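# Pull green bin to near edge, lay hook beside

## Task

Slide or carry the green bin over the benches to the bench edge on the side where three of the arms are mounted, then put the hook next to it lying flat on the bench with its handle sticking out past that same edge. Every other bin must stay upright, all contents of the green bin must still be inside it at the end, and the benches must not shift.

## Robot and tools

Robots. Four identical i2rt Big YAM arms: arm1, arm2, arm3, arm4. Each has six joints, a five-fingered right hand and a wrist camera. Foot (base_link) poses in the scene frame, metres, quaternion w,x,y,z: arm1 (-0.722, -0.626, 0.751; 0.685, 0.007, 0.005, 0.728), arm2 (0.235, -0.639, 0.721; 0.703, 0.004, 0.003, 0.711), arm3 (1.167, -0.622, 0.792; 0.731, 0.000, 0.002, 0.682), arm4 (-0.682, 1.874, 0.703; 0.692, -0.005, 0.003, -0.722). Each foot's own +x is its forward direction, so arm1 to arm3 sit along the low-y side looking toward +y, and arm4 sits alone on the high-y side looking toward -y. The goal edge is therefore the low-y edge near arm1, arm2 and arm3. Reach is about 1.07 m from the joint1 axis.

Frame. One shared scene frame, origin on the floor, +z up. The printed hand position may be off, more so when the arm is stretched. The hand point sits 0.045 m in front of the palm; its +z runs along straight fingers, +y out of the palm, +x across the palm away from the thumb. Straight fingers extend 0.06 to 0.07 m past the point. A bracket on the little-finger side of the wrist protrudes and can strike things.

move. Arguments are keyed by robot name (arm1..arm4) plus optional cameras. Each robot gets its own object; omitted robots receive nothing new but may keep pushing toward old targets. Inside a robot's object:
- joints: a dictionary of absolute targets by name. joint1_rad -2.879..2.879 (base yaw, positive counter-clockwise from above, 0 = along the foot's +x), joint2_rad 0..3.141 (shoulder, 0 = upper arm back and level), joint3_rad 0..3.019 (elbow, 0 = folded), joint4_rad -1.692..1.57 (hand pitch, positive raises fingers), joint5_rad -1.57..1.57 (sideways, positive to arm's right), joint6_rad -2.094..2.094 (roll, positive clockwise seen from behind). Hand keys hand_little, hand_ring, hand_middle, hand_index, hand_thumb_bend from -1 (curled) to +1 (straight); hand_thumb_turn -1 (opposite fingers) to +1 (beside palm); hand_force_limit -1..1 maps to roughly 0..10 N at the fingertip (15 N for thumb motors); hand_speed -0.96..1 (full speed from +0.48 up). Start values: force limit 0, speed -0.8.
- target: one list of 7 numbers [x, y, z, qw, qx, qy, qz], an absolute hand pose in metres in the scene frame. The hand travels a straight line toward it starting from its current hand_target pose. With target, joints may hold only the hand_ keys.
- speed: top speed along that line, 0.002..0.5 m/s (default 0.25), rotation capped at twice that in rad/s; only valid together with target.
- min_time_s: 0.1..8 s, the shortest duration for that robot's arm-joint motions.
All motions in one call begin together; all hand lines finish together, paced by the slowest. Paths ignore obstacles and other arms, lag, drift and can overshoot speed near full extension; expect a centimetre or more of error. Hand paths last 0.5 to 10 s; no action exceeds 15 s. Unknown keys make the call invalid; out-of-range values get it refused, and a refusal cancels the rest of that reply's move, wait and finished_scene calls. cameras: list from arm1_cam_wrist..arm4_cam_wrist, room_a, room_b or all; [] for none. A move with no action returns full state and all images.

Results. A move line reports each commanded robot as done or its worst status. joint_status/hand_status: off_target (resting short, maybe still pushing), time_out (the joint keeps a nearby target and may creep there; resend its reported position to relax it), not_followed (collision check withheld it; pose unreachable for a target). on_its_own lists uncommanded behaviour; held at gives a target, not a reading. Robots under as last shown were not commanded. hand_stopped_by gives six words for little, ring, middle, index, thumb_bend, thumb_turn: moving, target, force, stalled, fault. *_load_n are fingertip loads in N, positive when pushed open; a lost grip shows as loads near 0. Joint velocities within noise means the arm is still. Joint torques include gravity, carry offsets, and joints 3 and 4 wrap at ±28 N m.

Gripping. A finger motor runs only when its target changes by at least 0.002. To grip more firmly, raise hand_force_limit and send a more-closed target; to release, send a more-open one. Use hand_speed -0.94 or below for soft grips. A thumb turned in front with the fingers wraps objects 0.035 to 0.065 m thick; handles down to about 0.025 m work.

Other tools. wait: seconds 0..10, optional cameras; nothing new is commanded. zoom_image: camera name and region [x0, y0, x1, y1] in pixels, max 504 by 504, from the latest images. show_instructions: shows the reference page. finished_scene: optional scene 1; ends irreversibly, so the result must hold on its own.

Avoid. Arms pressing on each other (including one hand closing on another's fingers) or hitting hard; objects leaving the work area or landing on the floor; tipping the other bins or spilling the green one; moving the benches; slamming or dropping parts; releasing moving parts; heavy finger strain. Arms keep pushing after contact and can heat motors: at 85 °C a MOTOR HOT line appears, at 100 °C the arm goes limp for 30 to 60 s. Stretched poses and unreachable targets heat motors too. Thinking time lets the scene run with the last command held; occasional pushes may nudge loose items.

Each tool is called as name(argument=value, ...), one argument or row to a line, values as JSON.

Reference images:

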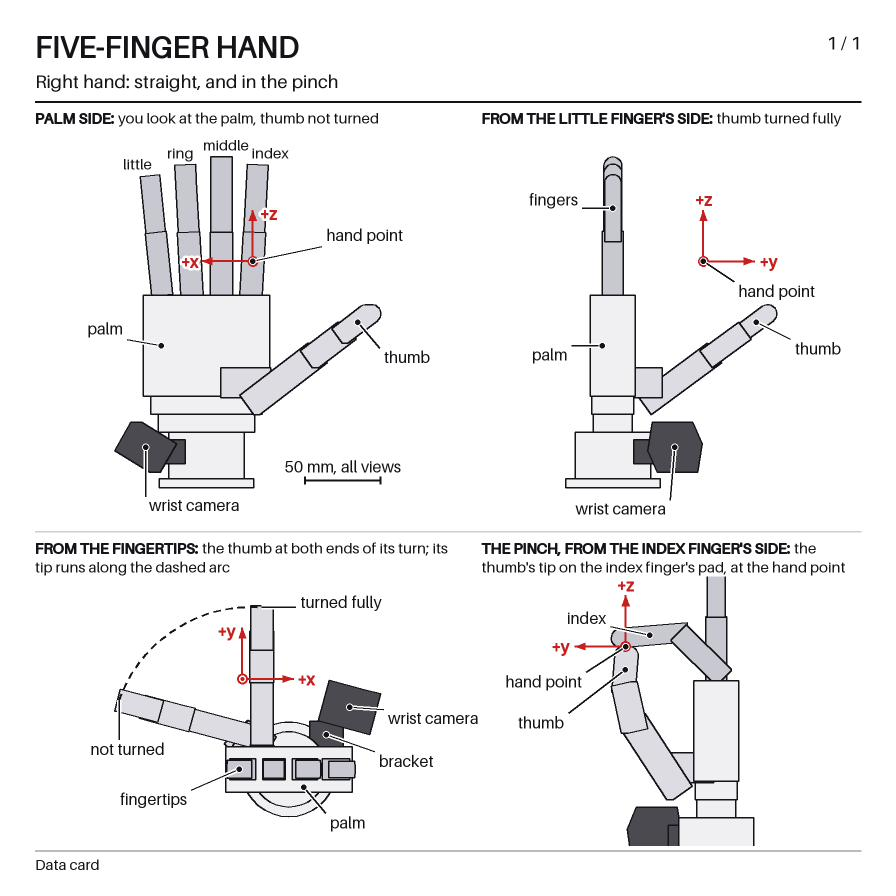

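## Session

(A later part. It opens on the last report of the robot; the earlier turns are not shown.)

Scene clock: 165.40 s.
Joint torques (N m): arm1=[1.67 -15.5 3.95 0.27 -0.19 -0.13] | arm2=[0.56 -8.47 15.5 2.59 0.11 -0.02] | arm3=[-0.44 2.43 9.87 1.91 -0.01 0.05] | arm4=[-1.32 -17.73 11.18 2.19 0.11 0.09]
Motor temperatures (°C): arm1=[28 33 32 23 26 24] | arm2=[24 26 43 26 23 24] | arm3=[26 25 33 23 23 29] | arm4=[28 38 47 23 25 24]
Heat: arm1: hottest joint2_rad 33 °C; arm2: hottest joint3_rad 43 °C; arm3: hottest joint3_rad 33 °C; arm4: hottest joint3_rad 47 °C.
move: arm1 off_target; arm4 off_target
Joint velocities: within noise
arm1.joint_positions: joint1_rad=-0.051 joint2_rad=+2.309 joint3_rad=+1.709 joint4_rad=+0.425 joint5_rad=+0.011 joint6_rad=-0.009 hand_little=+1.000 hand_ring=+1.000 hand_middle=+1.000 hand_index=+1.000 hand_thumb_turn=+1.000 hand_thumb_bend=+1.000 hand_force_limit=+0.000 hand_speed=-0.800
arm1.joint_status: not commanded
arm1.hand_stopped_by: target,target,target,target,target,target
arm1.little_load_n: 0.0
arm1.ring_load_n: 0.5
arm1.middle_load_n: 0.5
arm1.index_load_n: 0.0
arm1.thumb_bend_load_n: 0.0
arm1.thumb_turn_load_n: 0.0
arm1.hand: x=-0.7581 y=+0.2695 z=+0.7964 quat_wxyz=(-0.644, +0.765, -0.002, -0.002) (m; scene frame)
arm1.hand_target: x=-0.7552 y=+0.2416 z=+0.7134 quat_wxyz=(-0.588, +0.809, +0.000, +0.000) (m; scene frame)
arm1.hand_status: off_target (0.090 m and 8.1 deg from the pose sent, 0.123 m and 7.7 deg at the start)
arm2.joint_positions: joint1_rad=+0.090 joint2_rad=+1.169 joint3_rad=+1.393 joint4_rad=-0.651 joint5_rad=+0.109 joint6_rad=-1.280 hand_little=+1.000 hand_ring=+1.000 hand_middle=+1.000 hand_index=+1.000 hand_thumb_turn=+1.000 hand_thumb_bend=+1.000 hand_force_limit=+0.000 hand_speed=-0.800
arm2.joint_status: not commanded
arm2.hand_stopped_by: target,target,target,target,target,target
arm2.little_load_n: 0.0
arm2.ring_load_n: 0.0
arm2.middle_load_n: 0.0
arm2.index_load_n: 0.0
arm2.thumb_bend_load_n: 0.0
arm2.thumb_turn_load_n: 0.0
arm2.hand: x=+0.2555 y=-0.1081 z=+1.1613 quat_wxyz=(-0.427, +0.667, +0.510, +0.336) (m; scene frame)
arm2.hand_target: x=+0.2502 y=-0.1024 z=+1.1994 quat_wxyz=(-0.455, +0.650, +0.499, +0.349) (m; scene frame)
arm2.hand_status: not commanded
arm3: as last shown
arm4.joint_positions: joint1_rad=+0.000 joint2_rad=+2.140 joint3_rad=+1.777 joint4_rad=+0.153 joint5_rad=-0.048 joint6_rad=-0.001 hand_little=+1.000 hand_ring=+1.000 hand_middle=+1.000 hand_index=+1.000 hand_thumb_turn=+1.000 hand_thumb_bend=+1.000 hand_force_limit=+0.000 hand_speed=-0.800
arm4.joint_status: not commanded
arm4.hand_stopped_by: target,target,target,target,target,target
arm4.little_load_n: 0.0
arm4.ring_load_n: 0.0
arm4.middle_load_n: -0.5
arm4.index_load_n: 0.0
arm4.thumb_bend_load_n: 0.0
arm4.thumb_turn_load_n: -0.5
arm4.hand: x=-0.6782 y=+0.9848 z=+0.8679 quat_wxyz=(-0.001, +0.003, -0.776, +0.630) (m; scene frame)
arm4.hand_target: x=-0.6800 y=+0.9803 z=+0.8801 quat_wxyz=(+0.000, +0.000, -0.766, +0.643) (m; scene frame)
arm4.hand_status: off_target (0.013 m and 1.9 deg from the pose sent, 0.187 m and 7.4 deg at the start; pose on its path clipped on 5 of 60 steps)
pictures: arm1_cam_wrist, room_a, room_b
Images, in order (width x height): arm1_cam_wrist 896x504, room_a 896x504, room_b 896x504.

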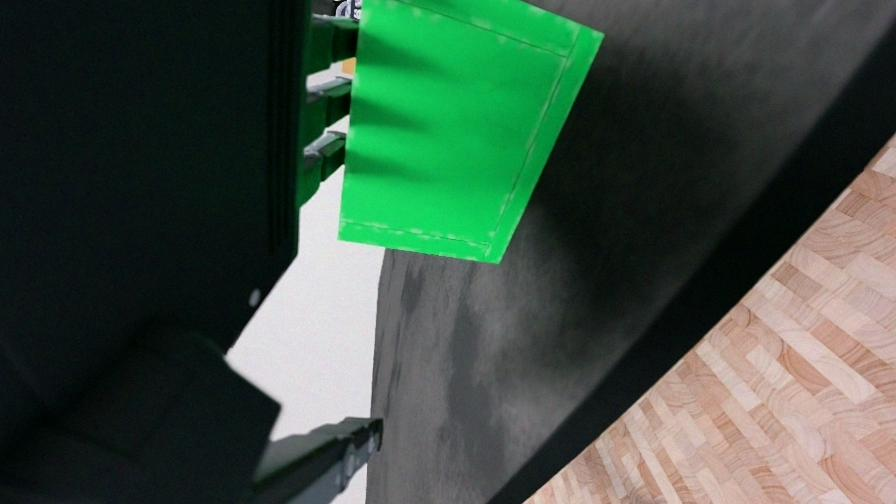

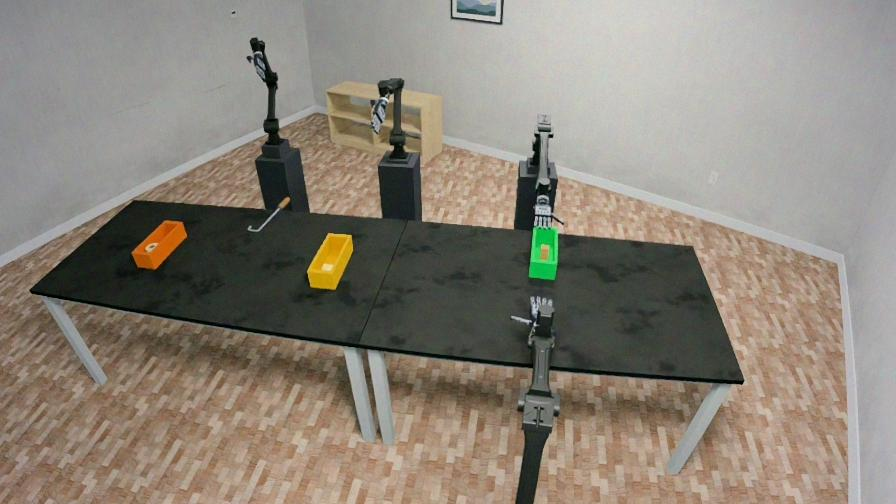

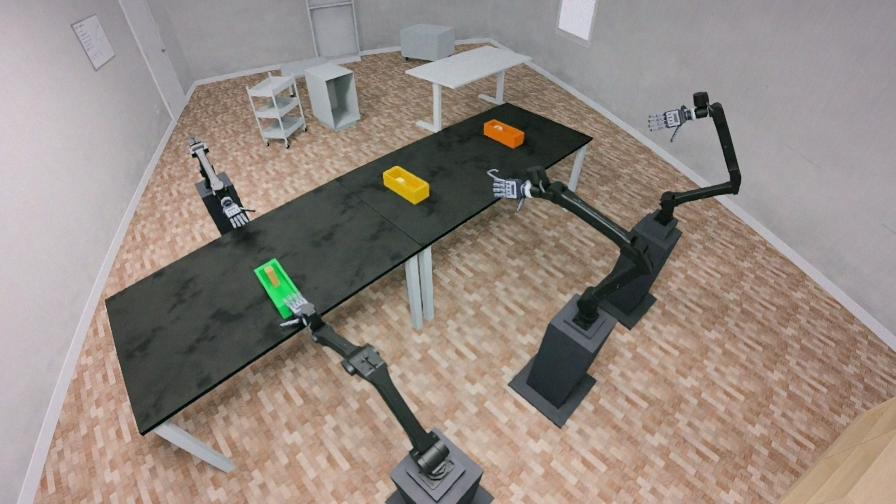

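move(
  arm1={"target": [-0.66, 0.265, 0.70, 0.588, -0.809, 0, 0], "speed": 0.08},
  arm4={"target": [-0.68, 1.35, 1.0, 0, 0, -0.766, 0.6428], "speed": 0.2},
  cameras=["arm1_cam_wrist", "room_a", "room_b"],
)

zoom_image(
  camera="room_a",
  region=[450, 180, 590, 320],
)

Scene clock: 172.60 s.
Joint torques (N m): arm1=[-0.91 -13.86 6.99 -0.14 0.12 -0.17] | arm2=[0.56 -8.47 15.47 2.56 0.11 -0.02] | arm3=[0.09 1.85 9.96 1.72 0 -0.03] | arm4=[-1.61 -5.89 11.37 1.11 -0.18 0]
Motor temperatures (°C): arm1=[28 32 32 23 26 24] | arm2=[24 26 43 26 23 24] | arm3=[26 25 33 23 23 29] | arm4=[28 38 46 24 25 24]
Heat: arm1: hottest joint2_rad 32 °C; arm2: hottest joint3_rad 43 °C; arm3: hottest joint3_rad 33 °C; arm4: hottest joint3_rad 46 °C.
move: arm1 off_target; arm4 done
Joint velocities: within noise
arm1.joint_positions: joint1_rad=-0.155 joint2_rad=+2.331 joint3_rad=+1.755 joint4_rad=+0.400 joint5_rad=-0.119 joint6_rad=-0.049 hand_little=+1.000 hand_ring=+1.000 hand_middle=+1.000 hand_index=+1.000 hand_thumb_turn=+1.000 hand_thumb_bend=+1.000 hand_force_limit=+0.000 hand_speed=-0.800
arm1.joint_status: not commanded
arm1.hand_stopped_by: target,target,target,target,target,target
arm1.little_load_n: 0.0
arm1.ring_load_n: 1.0
arm1.middle_load_n: -0.5
arm1.index_load_n: 0.0
arm1.thumb_bend_load_n: 0.0
arm1.thumb_turn_load_n: -0.5
arm1.hand: x=-0.6868 y=+0.2755 z=+0.7958 quat_wxyz=(-0.644, +0.765, +0.015, -0.006) (m; scene frame)
arm1.hand_target: x=-0.6620 y=+0.2553 z=+0.7045 quat_wxyz=(-0.588, +0.809, -0.001, -0.001) (m; scene frame)
arm1.hand_status: off_target (0.100 m and 8.4 deg from the pose sent, 0.138 m and 8.1 deg at the start; pose on its path clipped on 55 of 85 steps)
arm2, arm3: as last shown
arm4.joint_positions: joint1_rad=-0.044 joint2_rad=+1.082 joint3_rad=+0.822 joint4_rad=+0.080 joint5_rad=-0.091 joint6_rad=-0.001 hand_little=+1.000 hand_ring=+1.000 hand_middle=+1.000 hand_index=+1.000 hand_thumb_turn=+1.000 hand_thumb_bend=+1.000 hand_force_limit=+0.000 hand_speed=-0.800
arm4.joint_status: not commanded
arm4.hand_stopped_by: target,target,target,target,target,target
arm4.little_load_n: 0.0
arm4.ring_load_n: 0.0
arm4.middle_load_n: 0.0
arm4.index_load_n: 0.0
arm4.thumb_bend_load_n: 0.0
arm4.thumb_turn_load_n: 0.0
arm4.hand: x=-0.6763 y=+1.3495 z=+0.9961 quat_wxyz=(-0.003, +0.000, -0.767, +0.642) (m; scene frame)
arm4.hand_target: x=-0.6799 y=+1.3500 z=+1.0000 quat_wxyz=(+0.000, +0.000, -0.766, +0.643) (m; scene frame)
arm4.hand_status: done (0.005 m and 0.3 deg from the pose sent, 0.388 m and 1.9 deg at the start)
pictures: arm1_cam_wrist, room_a, room_b
Images, in order (width x height): arm1_cam_wrist 896x504, room_a 896x504, room_b 896x504.

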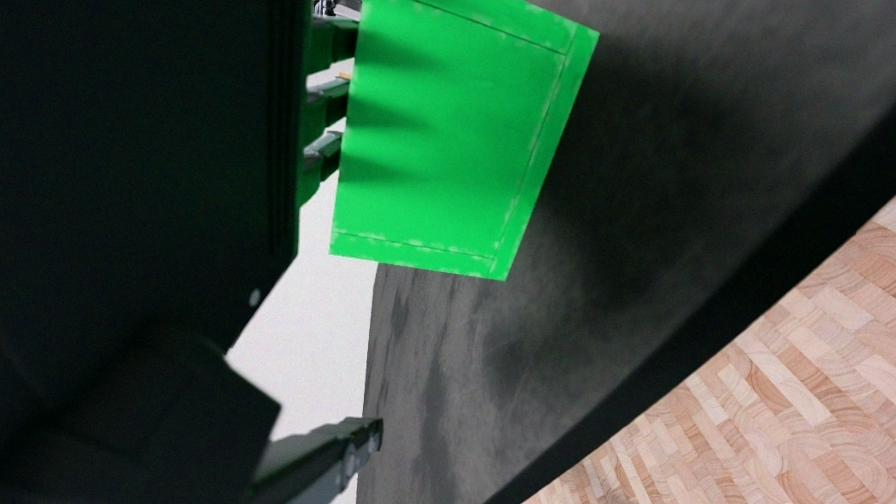

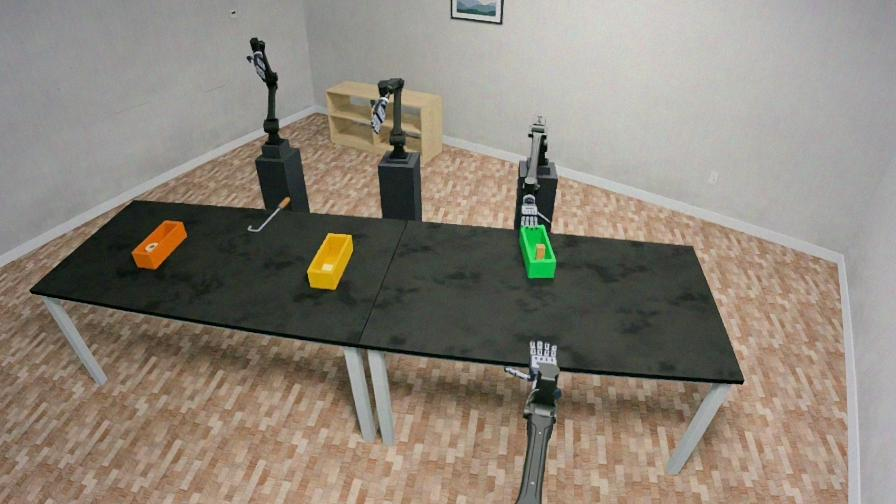

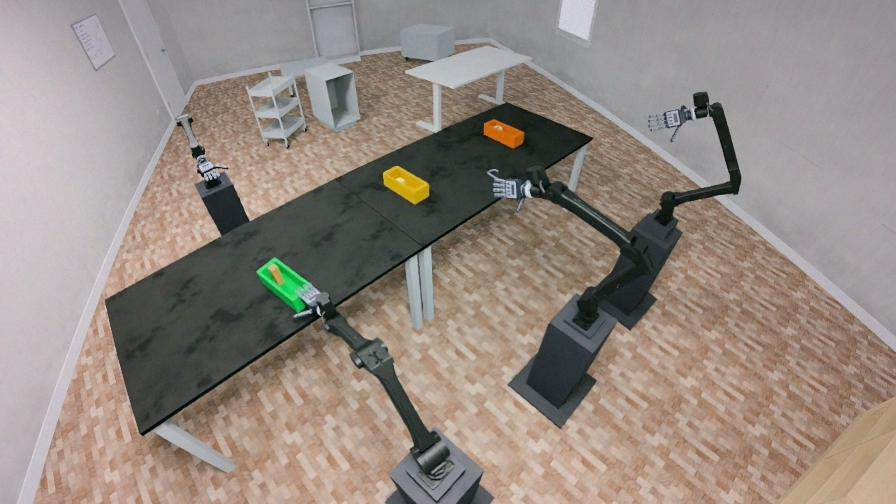

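Scaled by 3.600.

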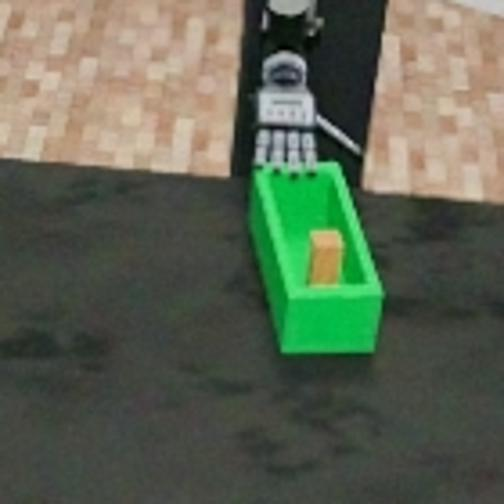

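move(
  arm1={"target": [-0.50, 0.27, 0.71, 0.588, -0.809, 0, 0], "speed": 0.09},
  cameras=["arm1_cam_wrist", "room_a", "room_b"],
)

zoom_image(
  camera="room_a",
  region=[430, 180, 570, 320],
)

Scene clock: 176.00 s.
Joint torques (N m): arm1=[-0.32 -15.74 7.83 0.13 0.13 -0.07] | arm2=[0.62 -8.47 15.5 2.58 0.11 -0.02] | arm3=[-0.32 2.2 10.03 1.66 0.02 0.03] | arm4=[-1.61 -5.77 11.33 1.14 -0.18 0.01]
Motor temperatures (°C): arm1=[28 32 32 23 26 24] | arm2=[24 27 43 26 23 24] | arm3=[26 25 33 23 23 29] | arm4=[28 37 46 23 25 24]
Heat: arm1: hottest joint2_rad 32 °C; arm2: hottest joint3_rad 43 °C; arm3: hottest joint3_rad 33 °C; arm4: hottest joint3_rad 46 °C.
move: arm1 off_target
Joint velocities: within noise
arm1.joint_positions: joint1_rad=-0.363 joint2_rad=+2.418 joint3_rad=+1.959 joint4_rad=+0.255 joint5_rad=-0.317 joint6_rad=-0.117 hand_little=+1.000 hand_ring=+1.000 hand_middle=+1.000 hand_index=+1.000 hand_thumb_turn=+1.000 hand_thumb_bend=+1.000 hand_force_limit=+0.000 hand_speed=-0.800
arm1.joint_status: not commanded
arm1.hand_stopped_by: target,target,target,target,target,target
arm1.little_load_n: 0.0
arm1.ring_load_n: 1.0
arm1.middle_load_n: 0.0
arm1.index_load_n: 0.0
arm1.thumb_bend_load_n: 0.0
arm1.thumb_turn_load_n: -0.5
arm1.hand: x=-0.5243 y=+0.2824 z=+0.7975 quat_wxyz=(-0.637, +0.771, +0.023, +0.004) (m; scene frame)
arm1.hand_target: x=-0.5034 y=+0.2622 z=+0.7135 quat_wxyz=(-0.589, +0.808, +0.000, -0.001) (m; scene frame)
arm1.hand_status: off_target (0.092 m and 7.6 deg from the pose sent, 0.206 m and 8.4 deg at the start; pose on its path clipped on 52 of 79 steps)
arm2, arm3, arm4: as last shown
arm4.thumb_bend_load_n: -0.5
pictures: arm1_cam_wrist, room_a, room_b
Images, in order (width x height): arm1_cam_wrist 896x504, room_a 896x504, room_b 896x504.

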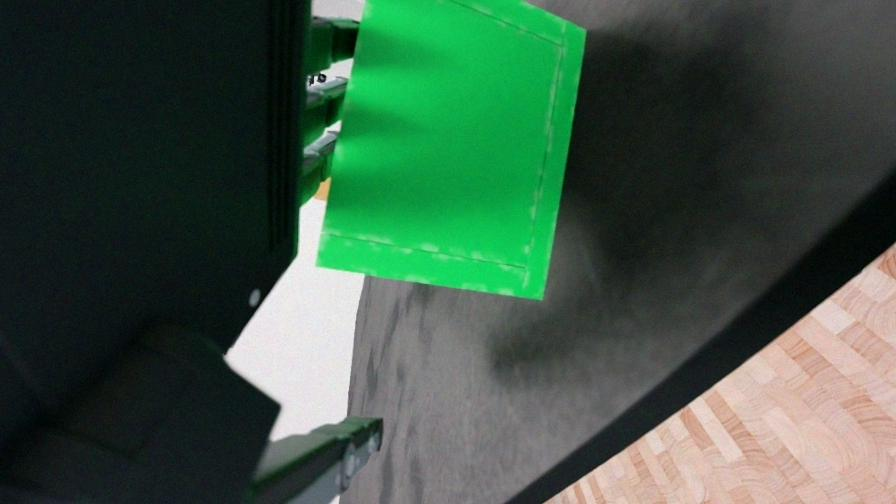

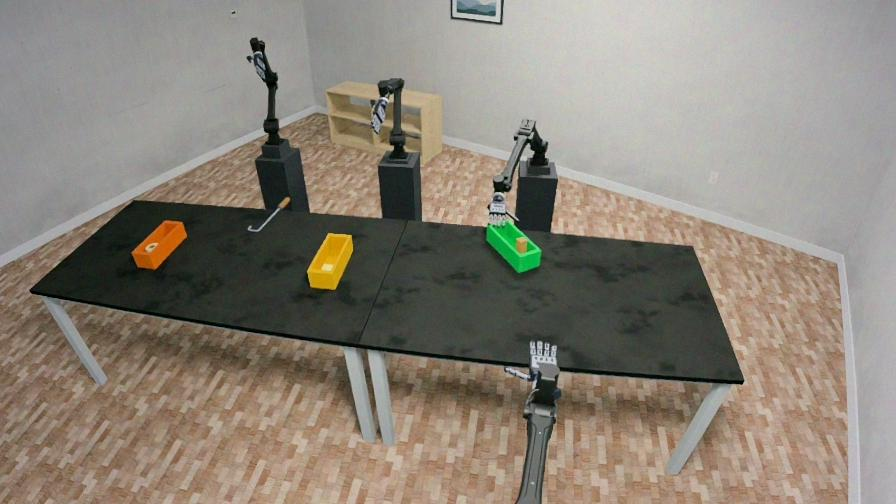

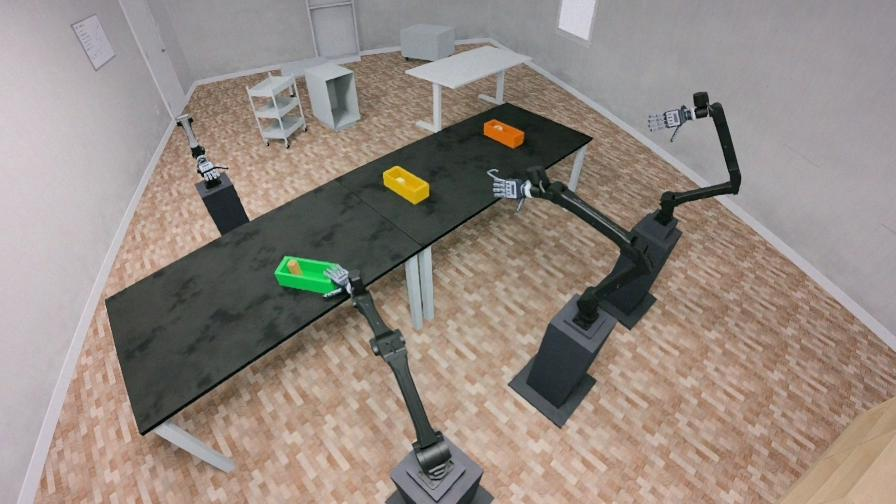

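Scaled by 3.600.

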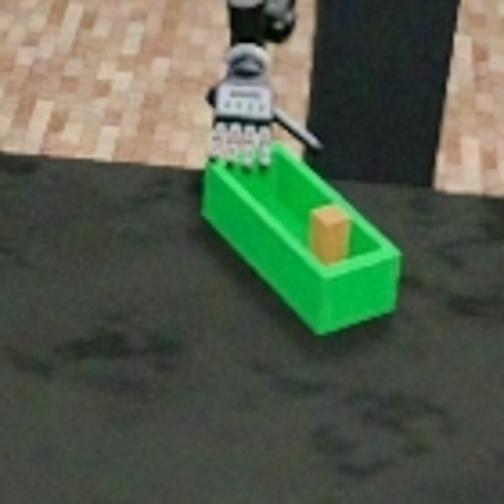

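move(
  arm1={"target": [-0.36, 0.275, 0.715, 0.588, -0.809, 0, 0], "speed": 0.09},
  cameras=["arm1_cam_wrist", "room_a", "room_b"],
)

zoom_image(
  camera="room_a",
  region=[410, 180, 550, 320],
)

Scene clock: 180.33 s.
Joint torques (N m): arm1=[-0.62 -17.49 8.73 0.25 0.14 -0.13] | arm2=[0.56 -8.47 15.51 2.59 0.11 -0.02] | arm3=[0.26 2.37 9.95 1.78 -0.02 0.03] | arm4=[-1.61 -6.01 11.37 1.13 -0.19 0]
Motor temperatures (°C): arm1=[28 33 31 23 26 24] | arm2=[24 27 43 26 23 24] | arm3=[26 25 33 23 23 29] | arm4=[28 37 45 23 25 24]
Heat: arm1: hottest joint2_rad 33 °C; arm2: hottest joint3_rad 43 °C; arm3: hottest joint3_rad 33 °C; arm4: hottest joint3_rad 45 °C.
move: arm1 off_target
Joint velocities: within noise
arm1.joint_positions: joint1_rad=-0.521 joint2_rad=+2.613 joint3_rad=+2.370 joint4_rad=+0.005 joint5_rad=-0.465 joint6_rad=-0.174 hand_little=+1.000 hand_ring=+1.000 hand_middle=+1.000 hand_index=+1.000 hand_thumb_turn=+1.000 hand_thumb_bend=+1.000 hand_force_limit=+0.000 hand_speed=-0.800
arm1.joint_status: not commanded
arm1.hand_stopped_by: target,target,target,target,target,target
arm1.little_load_n: 0.0
arm1.ring_load_n: 0.5
arm1.middle_load_n: 0.0
arm1.index_load_n: 0.0
arm1.thumb_bend_load_n: 0.0
arm1.thumb_turn_load_n: 0.0
arm1.hand: x=-0.3841 y=+0.2897 z=+0.7990 quat_wxyz=(-0.629, +0.777, +0.027, +0.009) (m; scene frame)
arm1.hand_target: x=-0.3637 y=+0.2684 z=+0.7178 quat_wxyz=(-0.589, +0.808, -0.001, +0.000) (m; scene frame)
arm1.hand_status: off_target (0.089 m and 6.8 deg from the pose sent, 0.184 m and 7.5 deg at the start; pose on its path clipped on 11 of 82 steps)
arm2, arm3, arm4: as last shown
arm4.thumb_bend_load_n: 0.0
pictures: arm1_cam_wrist, room_a, room_b
Images, in order (width x height): arm1_cam_wrist 896x504, room_a 896x504, room_b 896x504.

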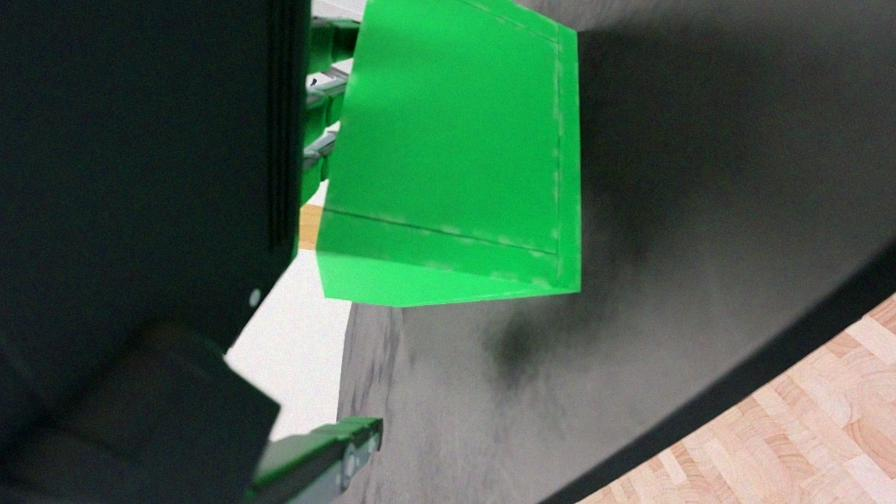

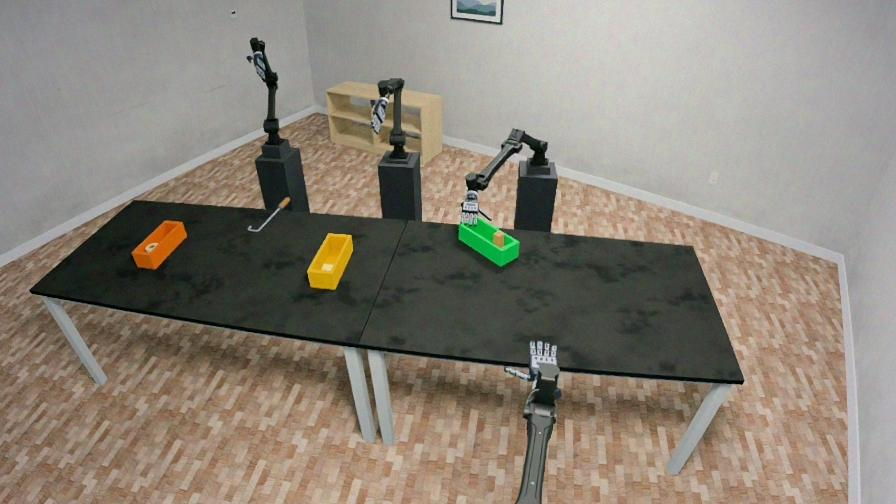

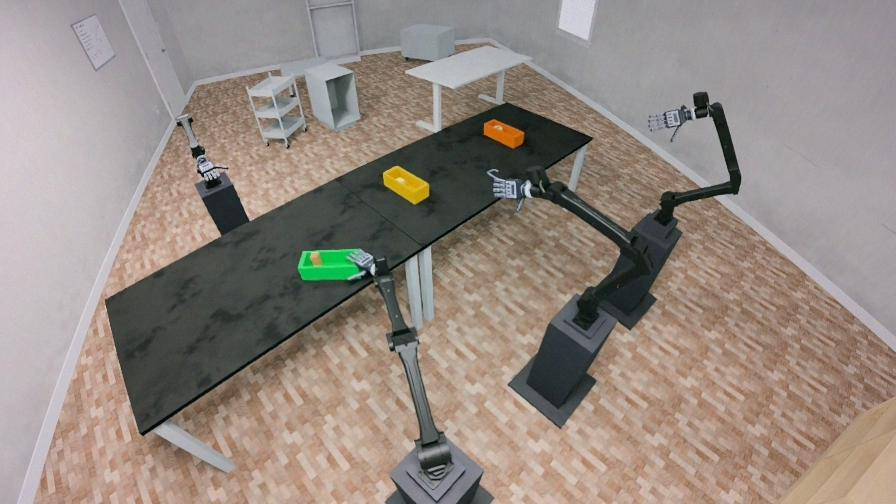

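Scaled by 3.600.

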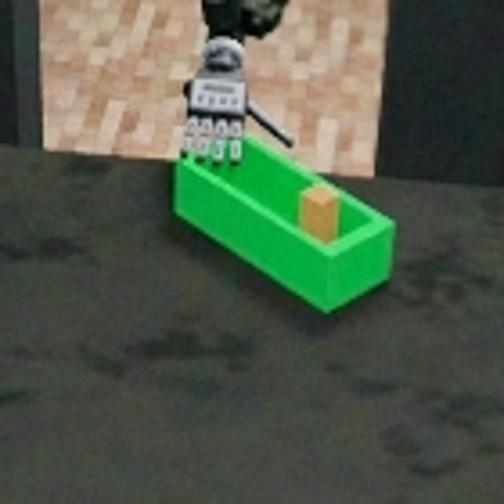

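move(
  arm1={"target": [-0.25, 0.27, 0.72, 0.588, -0.809, 0, 0], "speed": 0.09},
  arm2={"target": [0.08, 0.15, 0.98, 0.5687, -0.8122, -0.1069, 0.0749], "speed": 0.2},
  cameras=["arm1_cam_wrist", "arm2_cam_wrist", "room_a", "room_b"],
)

zoom_image(
  camera="room_a",
  region=[380, 160, 540, 320],
)

Scene clock: 186.40 s.
Joint torques (N m): arm1=[-0.91 -18.49 9.18 1.2 0.51 0] | arm2=[0.79 -16.62 15.36 2.52 0.08 0.14] | arm3=[-0.32 1.79 10 1.78 -0.01 0.04] | arm4=[-1.67 -6.01 11.36 1.16 -0.18 0]
Motor temperatures (°C): arm1=[28 33 32 23 26 24] | arm2=[24 27 43 26 23 24] | arm3=[26 25 33 23 23 29] | arm4=[28 36 44 23 25 24]
Heat: arm1: hottest joint2_rad 33 °C; arm2: hottest joint3_rad 43 °C; arm3: hottest joint3_rad 33 °C; arm4: hottest joint3_rad 44 °C.
move: arm1 off_target; arm2 off_target
Joint velocities: within noise
arm1.joint_positions: joint1_rad=-0.617 joint2_rad=+2.901 joint3_rad=+2.917 joint4_rad=-0.218 joint5_rad=-0.504 joint6_rad=-0.198 hand_little=+1.000 hand_ring=+1.000 hand_middle=+1.000 hand_index=+1.000 hand_thumb_turn=+1.000 hand_thumb_bend=+1.000 hand_force_limit=+0.000 hand_speed=-0.800
arm1.joint_status: not commanded
arm1.hand_stopped_by: target,target,target,target,target,target
arm1.little_load_n: 0.0
arm1.ring_load_n: 0.5
arm1.middle_load_n: 0.0
arm1.index_load_n: 0.0
arm1.thumb_bend_load_n: 0.0
arm1.thumb_turn_load_n: 0.0
arm1.hand: x=-0.2835 y=+0.2849 z=+0.7961 quat_wxyz=(-0.642, +0.766, +0.016, +0.040) (m; scene frame)
arm1.hand_target: x=-0.2559 y=+0.2613 z=+0.7222 quat_wxyz=(-0.613, +0.789, -0.018, +0.036) (m; scene frame)
arm1.hand_status: off_target (0.084 m and 9.3 deg from the pose sent, 0.157 m and 6.8 deg at the start; a joint's target at an end of its range on 41 of 122 steps)
arm2.joint_positions: joint1_rad=+0.113 joint2_rad=+1.859 joint3_rad=+1.638 joint4_rad=-0.196 joint5_rad=-0.115 joint6_rad=-0.067 hand_little=+1.000 hand_ring=+1.000 hand_middle=+1.000 hand_index=+1.000 hand_thumb_turn=+1.000 hand_thumb_bend=+1.000 hand_force_limit=+0.000 hand_speed=-0.800
arm2.joint_status: not commanded
arm2.hand_stopped_by: target,target,target,target,target,target
arm2.little_load_n: 0.0
arm2.ring_load_n: 0.0
arm2.middle_load_n: 0.0
arm2.index_load_n: 0.0
arm2.thumb_bend_load_n: 0.0
arm2.thumb_turn_load_n: -0.5
arm2.hand: x=+0.0919 y=+0.1316 z=+0.9507 quat_wxyz=(-0.544, +0.829, +0.109, -0.068) (m; scene frame)
arm2.hand_target: x=+0.0805 y=+0.1473 z=+0.9803 quat_wxyz=(-0.569, +0.812, +0.107, -0.075) (m; scene frame)
arm2.hand_status: off_target (0.037 m and 3.5 deg from the pose sent, 0.361 m and 71.0 deg at the start)
arm3, arm4: as last shown
arm4.thumb_turn_load_n: -0.5
pictures: arm1_cam_wrist, arm2_cam_wrist, room_a, room_b
Images, in order (width x height): arm1_cam_wrist 896x504, arm2_cam_wrist 896x504, room_a 896x504, room_b 896x504.

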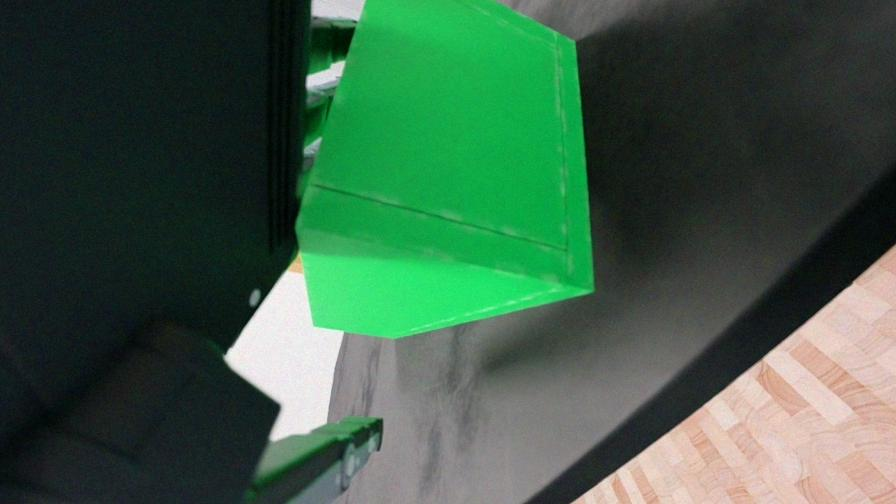

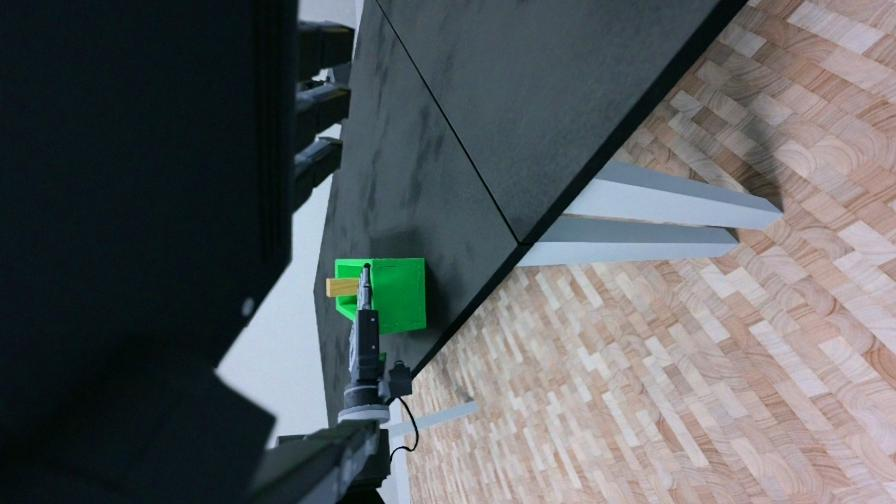

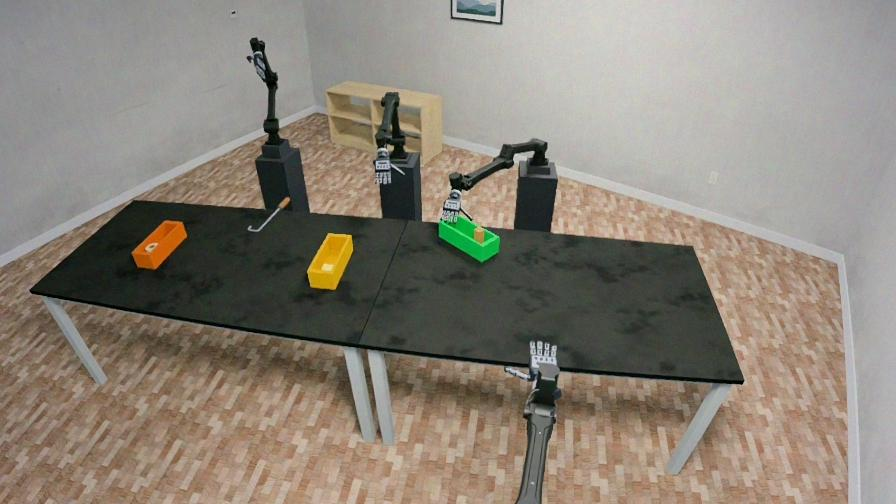

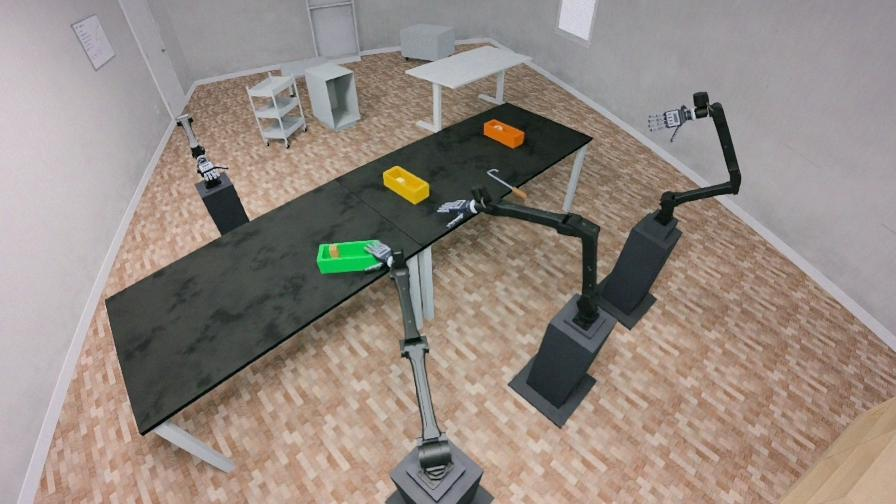

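Scaled by 3.150.

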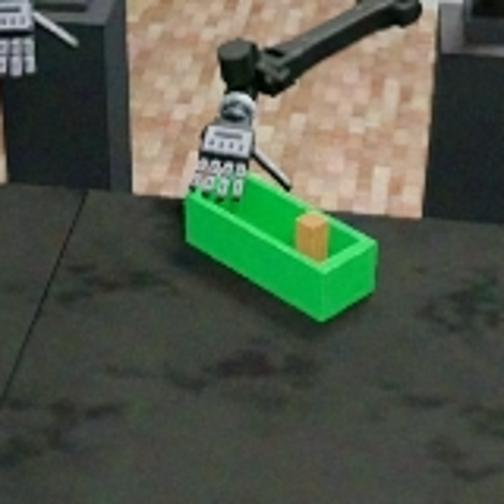

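zoom_image(
  camera="arm2_cam_wrist",
  region=[320, 200, 560, 400],
)

zoom_image(
  camera="room_b",
  region=[300, 200, 440, 310],
)

Scaled by 2.100.

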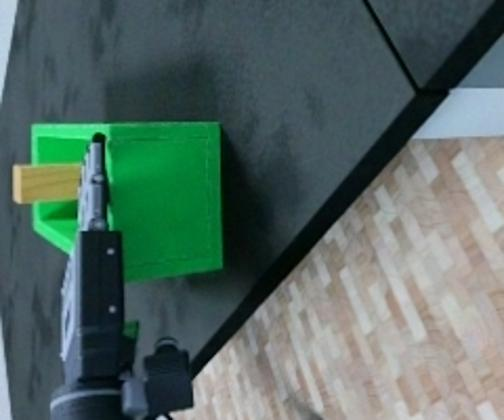

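Scaled by 3.600.

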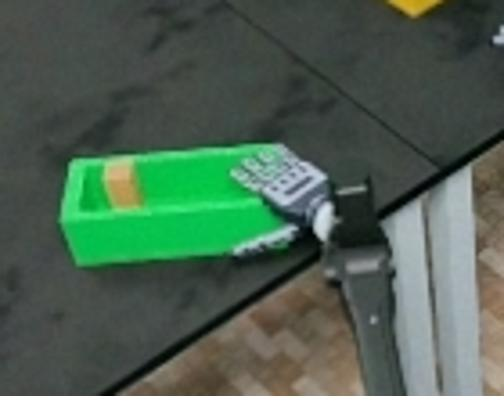

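move(
  arm1={"target": [-0.30, 0.26, 0.93, 0.609, -0.793, 0, 0], "speed": 0.15},
)

move(
  arm1={"target": [-0.65, -0.05, 1.0, 0.5736, -0.8192, 0, 0], "speed": 0.3},
  arm2={"target": [-0.18, 0.19, 0.96, 0.6299, -0.7506, -0.1527, 0.1282], "speed": 0.12},
  cameras=["arm2_cam_wrist", "room_a", "room_b"],
)

zoom_image(
  camera="room_a",
  region=[380, 160, 540, 320],
)

zoom_image(
  camera="room_b",
  region=[300, 200, 440, 310],
)

Scene clock: 199.53 s.
Joint torques (N m): arm1=[1.85 -24.76 11.28 1.31 -0.34 0.05] | arm2=[0.73 -16.56 15.39 2.54 0.09 0.14] | arm3=[-0.09 1.9 10.03 1.78 0 0] | arm4=[-1.55 -5.95 11.41 1.17 -0.19 0]
Motor temperatures (°C): arm1=[28 35 32 23 26 24] | arm2=[24 27 42 26 23 24] | arm3=[26 25 33 23 23 29] | arm4=[28 35 43 23 25 24]
Heat: arm1: hottest joint2_rad 35 °C; arm2: hottest joint3_rad 42 °C; arm3: hottest joint3_rad 33 °C; arm4: hottest joint3_rad 43 °C.
move: arm1 off_target
Joint velocities: within noise
arm1.joint_positions: joint1_rad=-0.621 joint2_rad=+2.716 joint3_rad=+2.884 joint4_rad=-0.494 joint5_rad=-0.520 joint6_rad=-0.181 hand_little=+1.000 hand_ring=+1.000 hand_middle=+1.000 hand_index=+1.000 hand_thumb_turn=+1.000 hand_thumb_bend=+1.000 hand_force_limit=+0.000 hand_speed=-0.800
arm1.joint_status: not commanded
arm1.hand_stopped_by: target,target,target,target,target,target
arm1.little_load_n: 0.0
arm1.ring_load_n: 0.0
arm1.middle_load_n: 0.0
arm1.index_load_n: 0.0
arm1.thumb_bend_load_n: 0.0
arm1.thumb_turn_load_n: 0.0
arm1.hand: x=-0.2991 y=+0.2561 z=+0.8992 quat_wxyz=(-0.602, +0.798, -0.006, +0.003) (m; scene frame)
arm1.hand_target: x=-0.3009 y=+0.2582 z=+0.9295 quat_wxyz=(-0.617, +0.787, -0.003, +0.007) (m; scene frame)
arm1.hand_status: off_target (0.031 m and 1.2 deg from the pose sent, 0.137 m and 6.9 deg at the start; a joint's target at an end of its range on 29 of 70 steps)
arm2, arm3, arm4: as last shown
arm2.thumb_turn_load_n: 0.0
arm3.thumb_turn_load_n: -0.5
arm4.thumb_turn_load_n: 0.0
pictures: none

Scene clock: 202.77 s.
Joint torques (N m): arm1=[2.55 -9 7.87 1.43 -0.12 0.08] | arm2=[0.21 -19.25 15.64 2.26 0.28 0.13] | arm3=[-0.26 2.02 9.87 1.84 -0.02 -0.01] | arm4=[-1.61 -5.95 11.36 1.16 -0.17 0]
Motor temperatures (°C): arm1=[28 34 32 23 26 24] | arm2=[24 27 42 26 23 24] | arm3=[26 25 33 23 23 29] | arm4=[28 35 43 23 25 24]
Heat: arm1: hottest joint2_rad 34 °C; arm2: hottest joint3_rad 42 °C; arm3: hottest joint3_rad 33 °C; arm4: hottest joint3_rad 43 °C.
move: arm1 done; arm2 off_target
Joint velocities: within noise
arm1.joint_positions: joint1_rad=-0.300 joint2_rad=+1.323 joint3_rad=+1.013 joint4_rad=-0.045 joint5_rad=-0.210 joint6_rad=-0.109 hand_little=+1.000 hand_ring=+1.000 hand_middle=+1.000 hand_index=+1.000 hand_thumb_turn=+1.000 hand_thumb_bend=+1.000 hand_force_limit=+0.000 hand_speed=-0.800
arm1.joint_status: not commanded
arm1.hand_stopped_by: target,target,target,target,target,target
arm1.little_load_n: 0.0
arm1.ring_load_n: 0.0
arm1.middle_load_n: 0.0
arm1.index_load_n: 0.0
arm1.thumb_bend_load_n: 0.0
arm1.thumb_turn_load_n: 0.0
arm1.hand: x=-0.6423 y=-0.0489 z=+0.9996 quat_wxyz=(-0.576, +0.818, +0.002, +0.007) (m; scene frame)
arm1.hand_target: x=-0.6500 y=-0.0500 z=+0.9998 quat_wxyz=(-0.573, +0.819, +0.000, +0.000) (m; scene frame)
arm1.hand_status: done (0.008 m and 0.9 deg from the pose sent, 0.476 m and 4.1 deg at the start)
arm2.joint_positions: joint1_rad=+0.428 joint2_rad=+2.160 joint3_rad=+1.960 joint4_rad=-0.025 joint5_rad=+0.039 joint6_rad=-0.015 hand_little=+1.000 hand_ring=+1.000 hand_middle=+1.000 hand_index=+1.000 hand_thumb_turn=+1.000 hand_thumb_bend=+1.000 hand_force_limit=+0.000 hand_speed=-0.800
arm2.joint_status: not commanded
arm2.hand_stopped_by: target,target,target,target,target,target
arm2.little_load_n: 0.0
arm2.ring_load_n: 0.0
arm2.middle_load_n: 0.0
arm2.index_load_n: 0.0
arm2.thumb_bend_load_n: 0.0
arm2.thumb_turn_load_n: -0.5
arm2.hand: x=-0.1714 y=+0.1761 z=+0.9386 quat_wxyz=(-0.614, +0.763, +0.162, -0.120) (m; scene frame)
arm2.hand_target: x=-0.1790 y=+0.1877 z=+0.9600 quat_wxyz=(-0.630, +0.750, +0.153, -0.128) (m; scene frame)
arm2.hand_status: off_target (0.027 m and 2.8 deg from the pose sent, 0.278 m and 15.9 deg at the start)
arm3, arm4: as last shown
arm3.thumb_turn_load_n: 0.0
arm4.index_load_n: 0.5
pictures: arm2_cam_wrist, room_a, room_b
Images, in order (width x height): arm2_cam_wrist 896x504, room_a 896x504, room_b 896x504.

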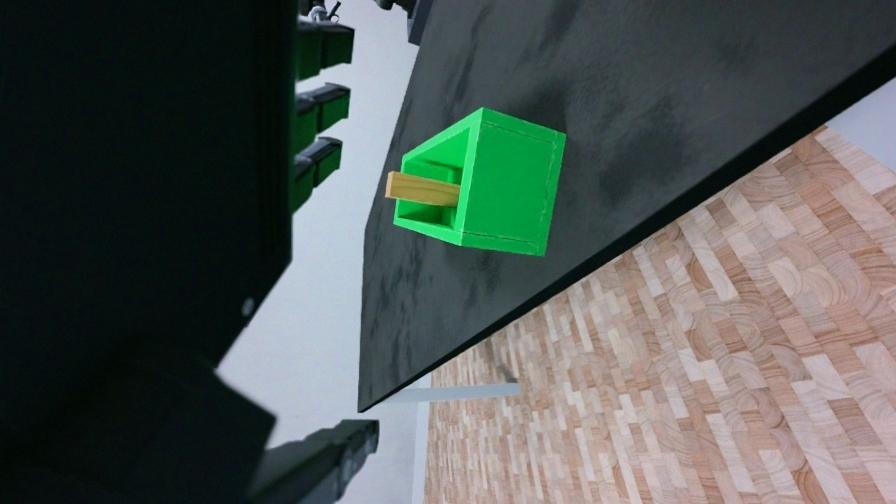

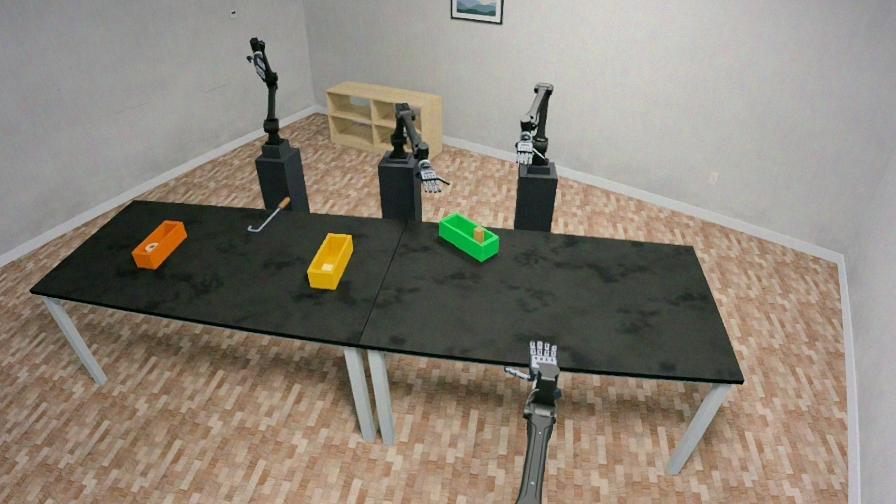

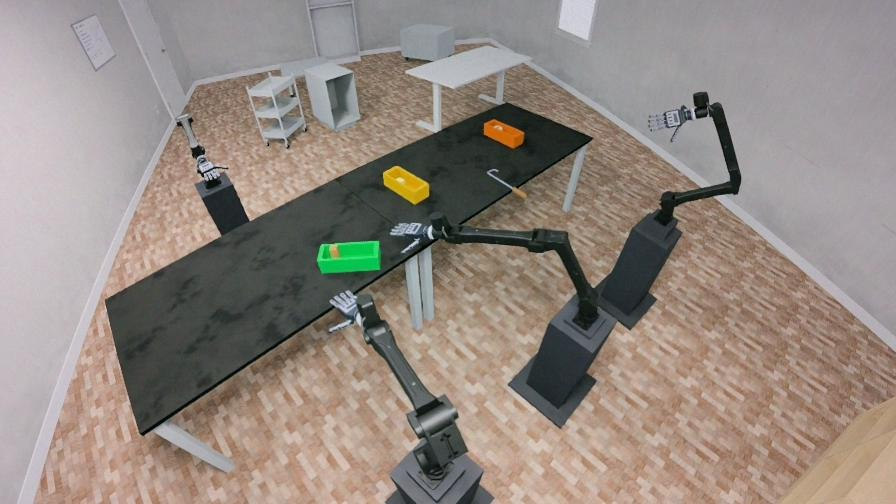

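Scaled by 3.150.

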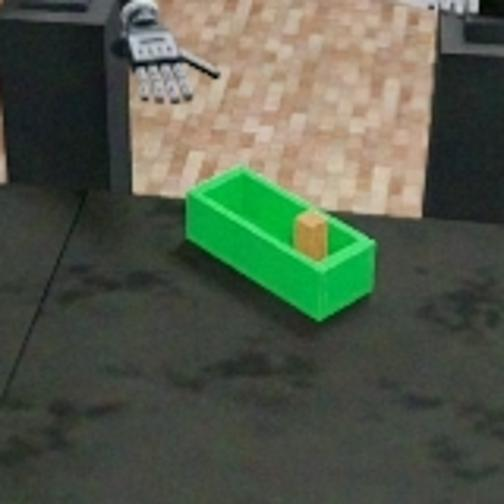

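Scaled by 3.600.

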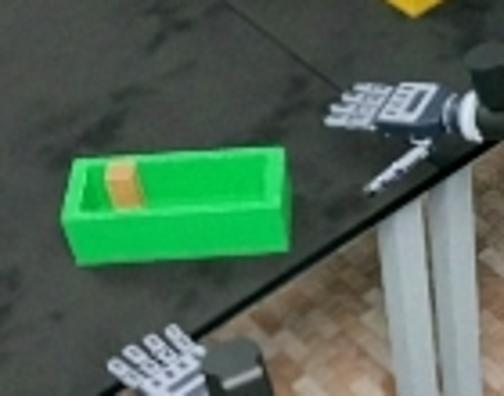

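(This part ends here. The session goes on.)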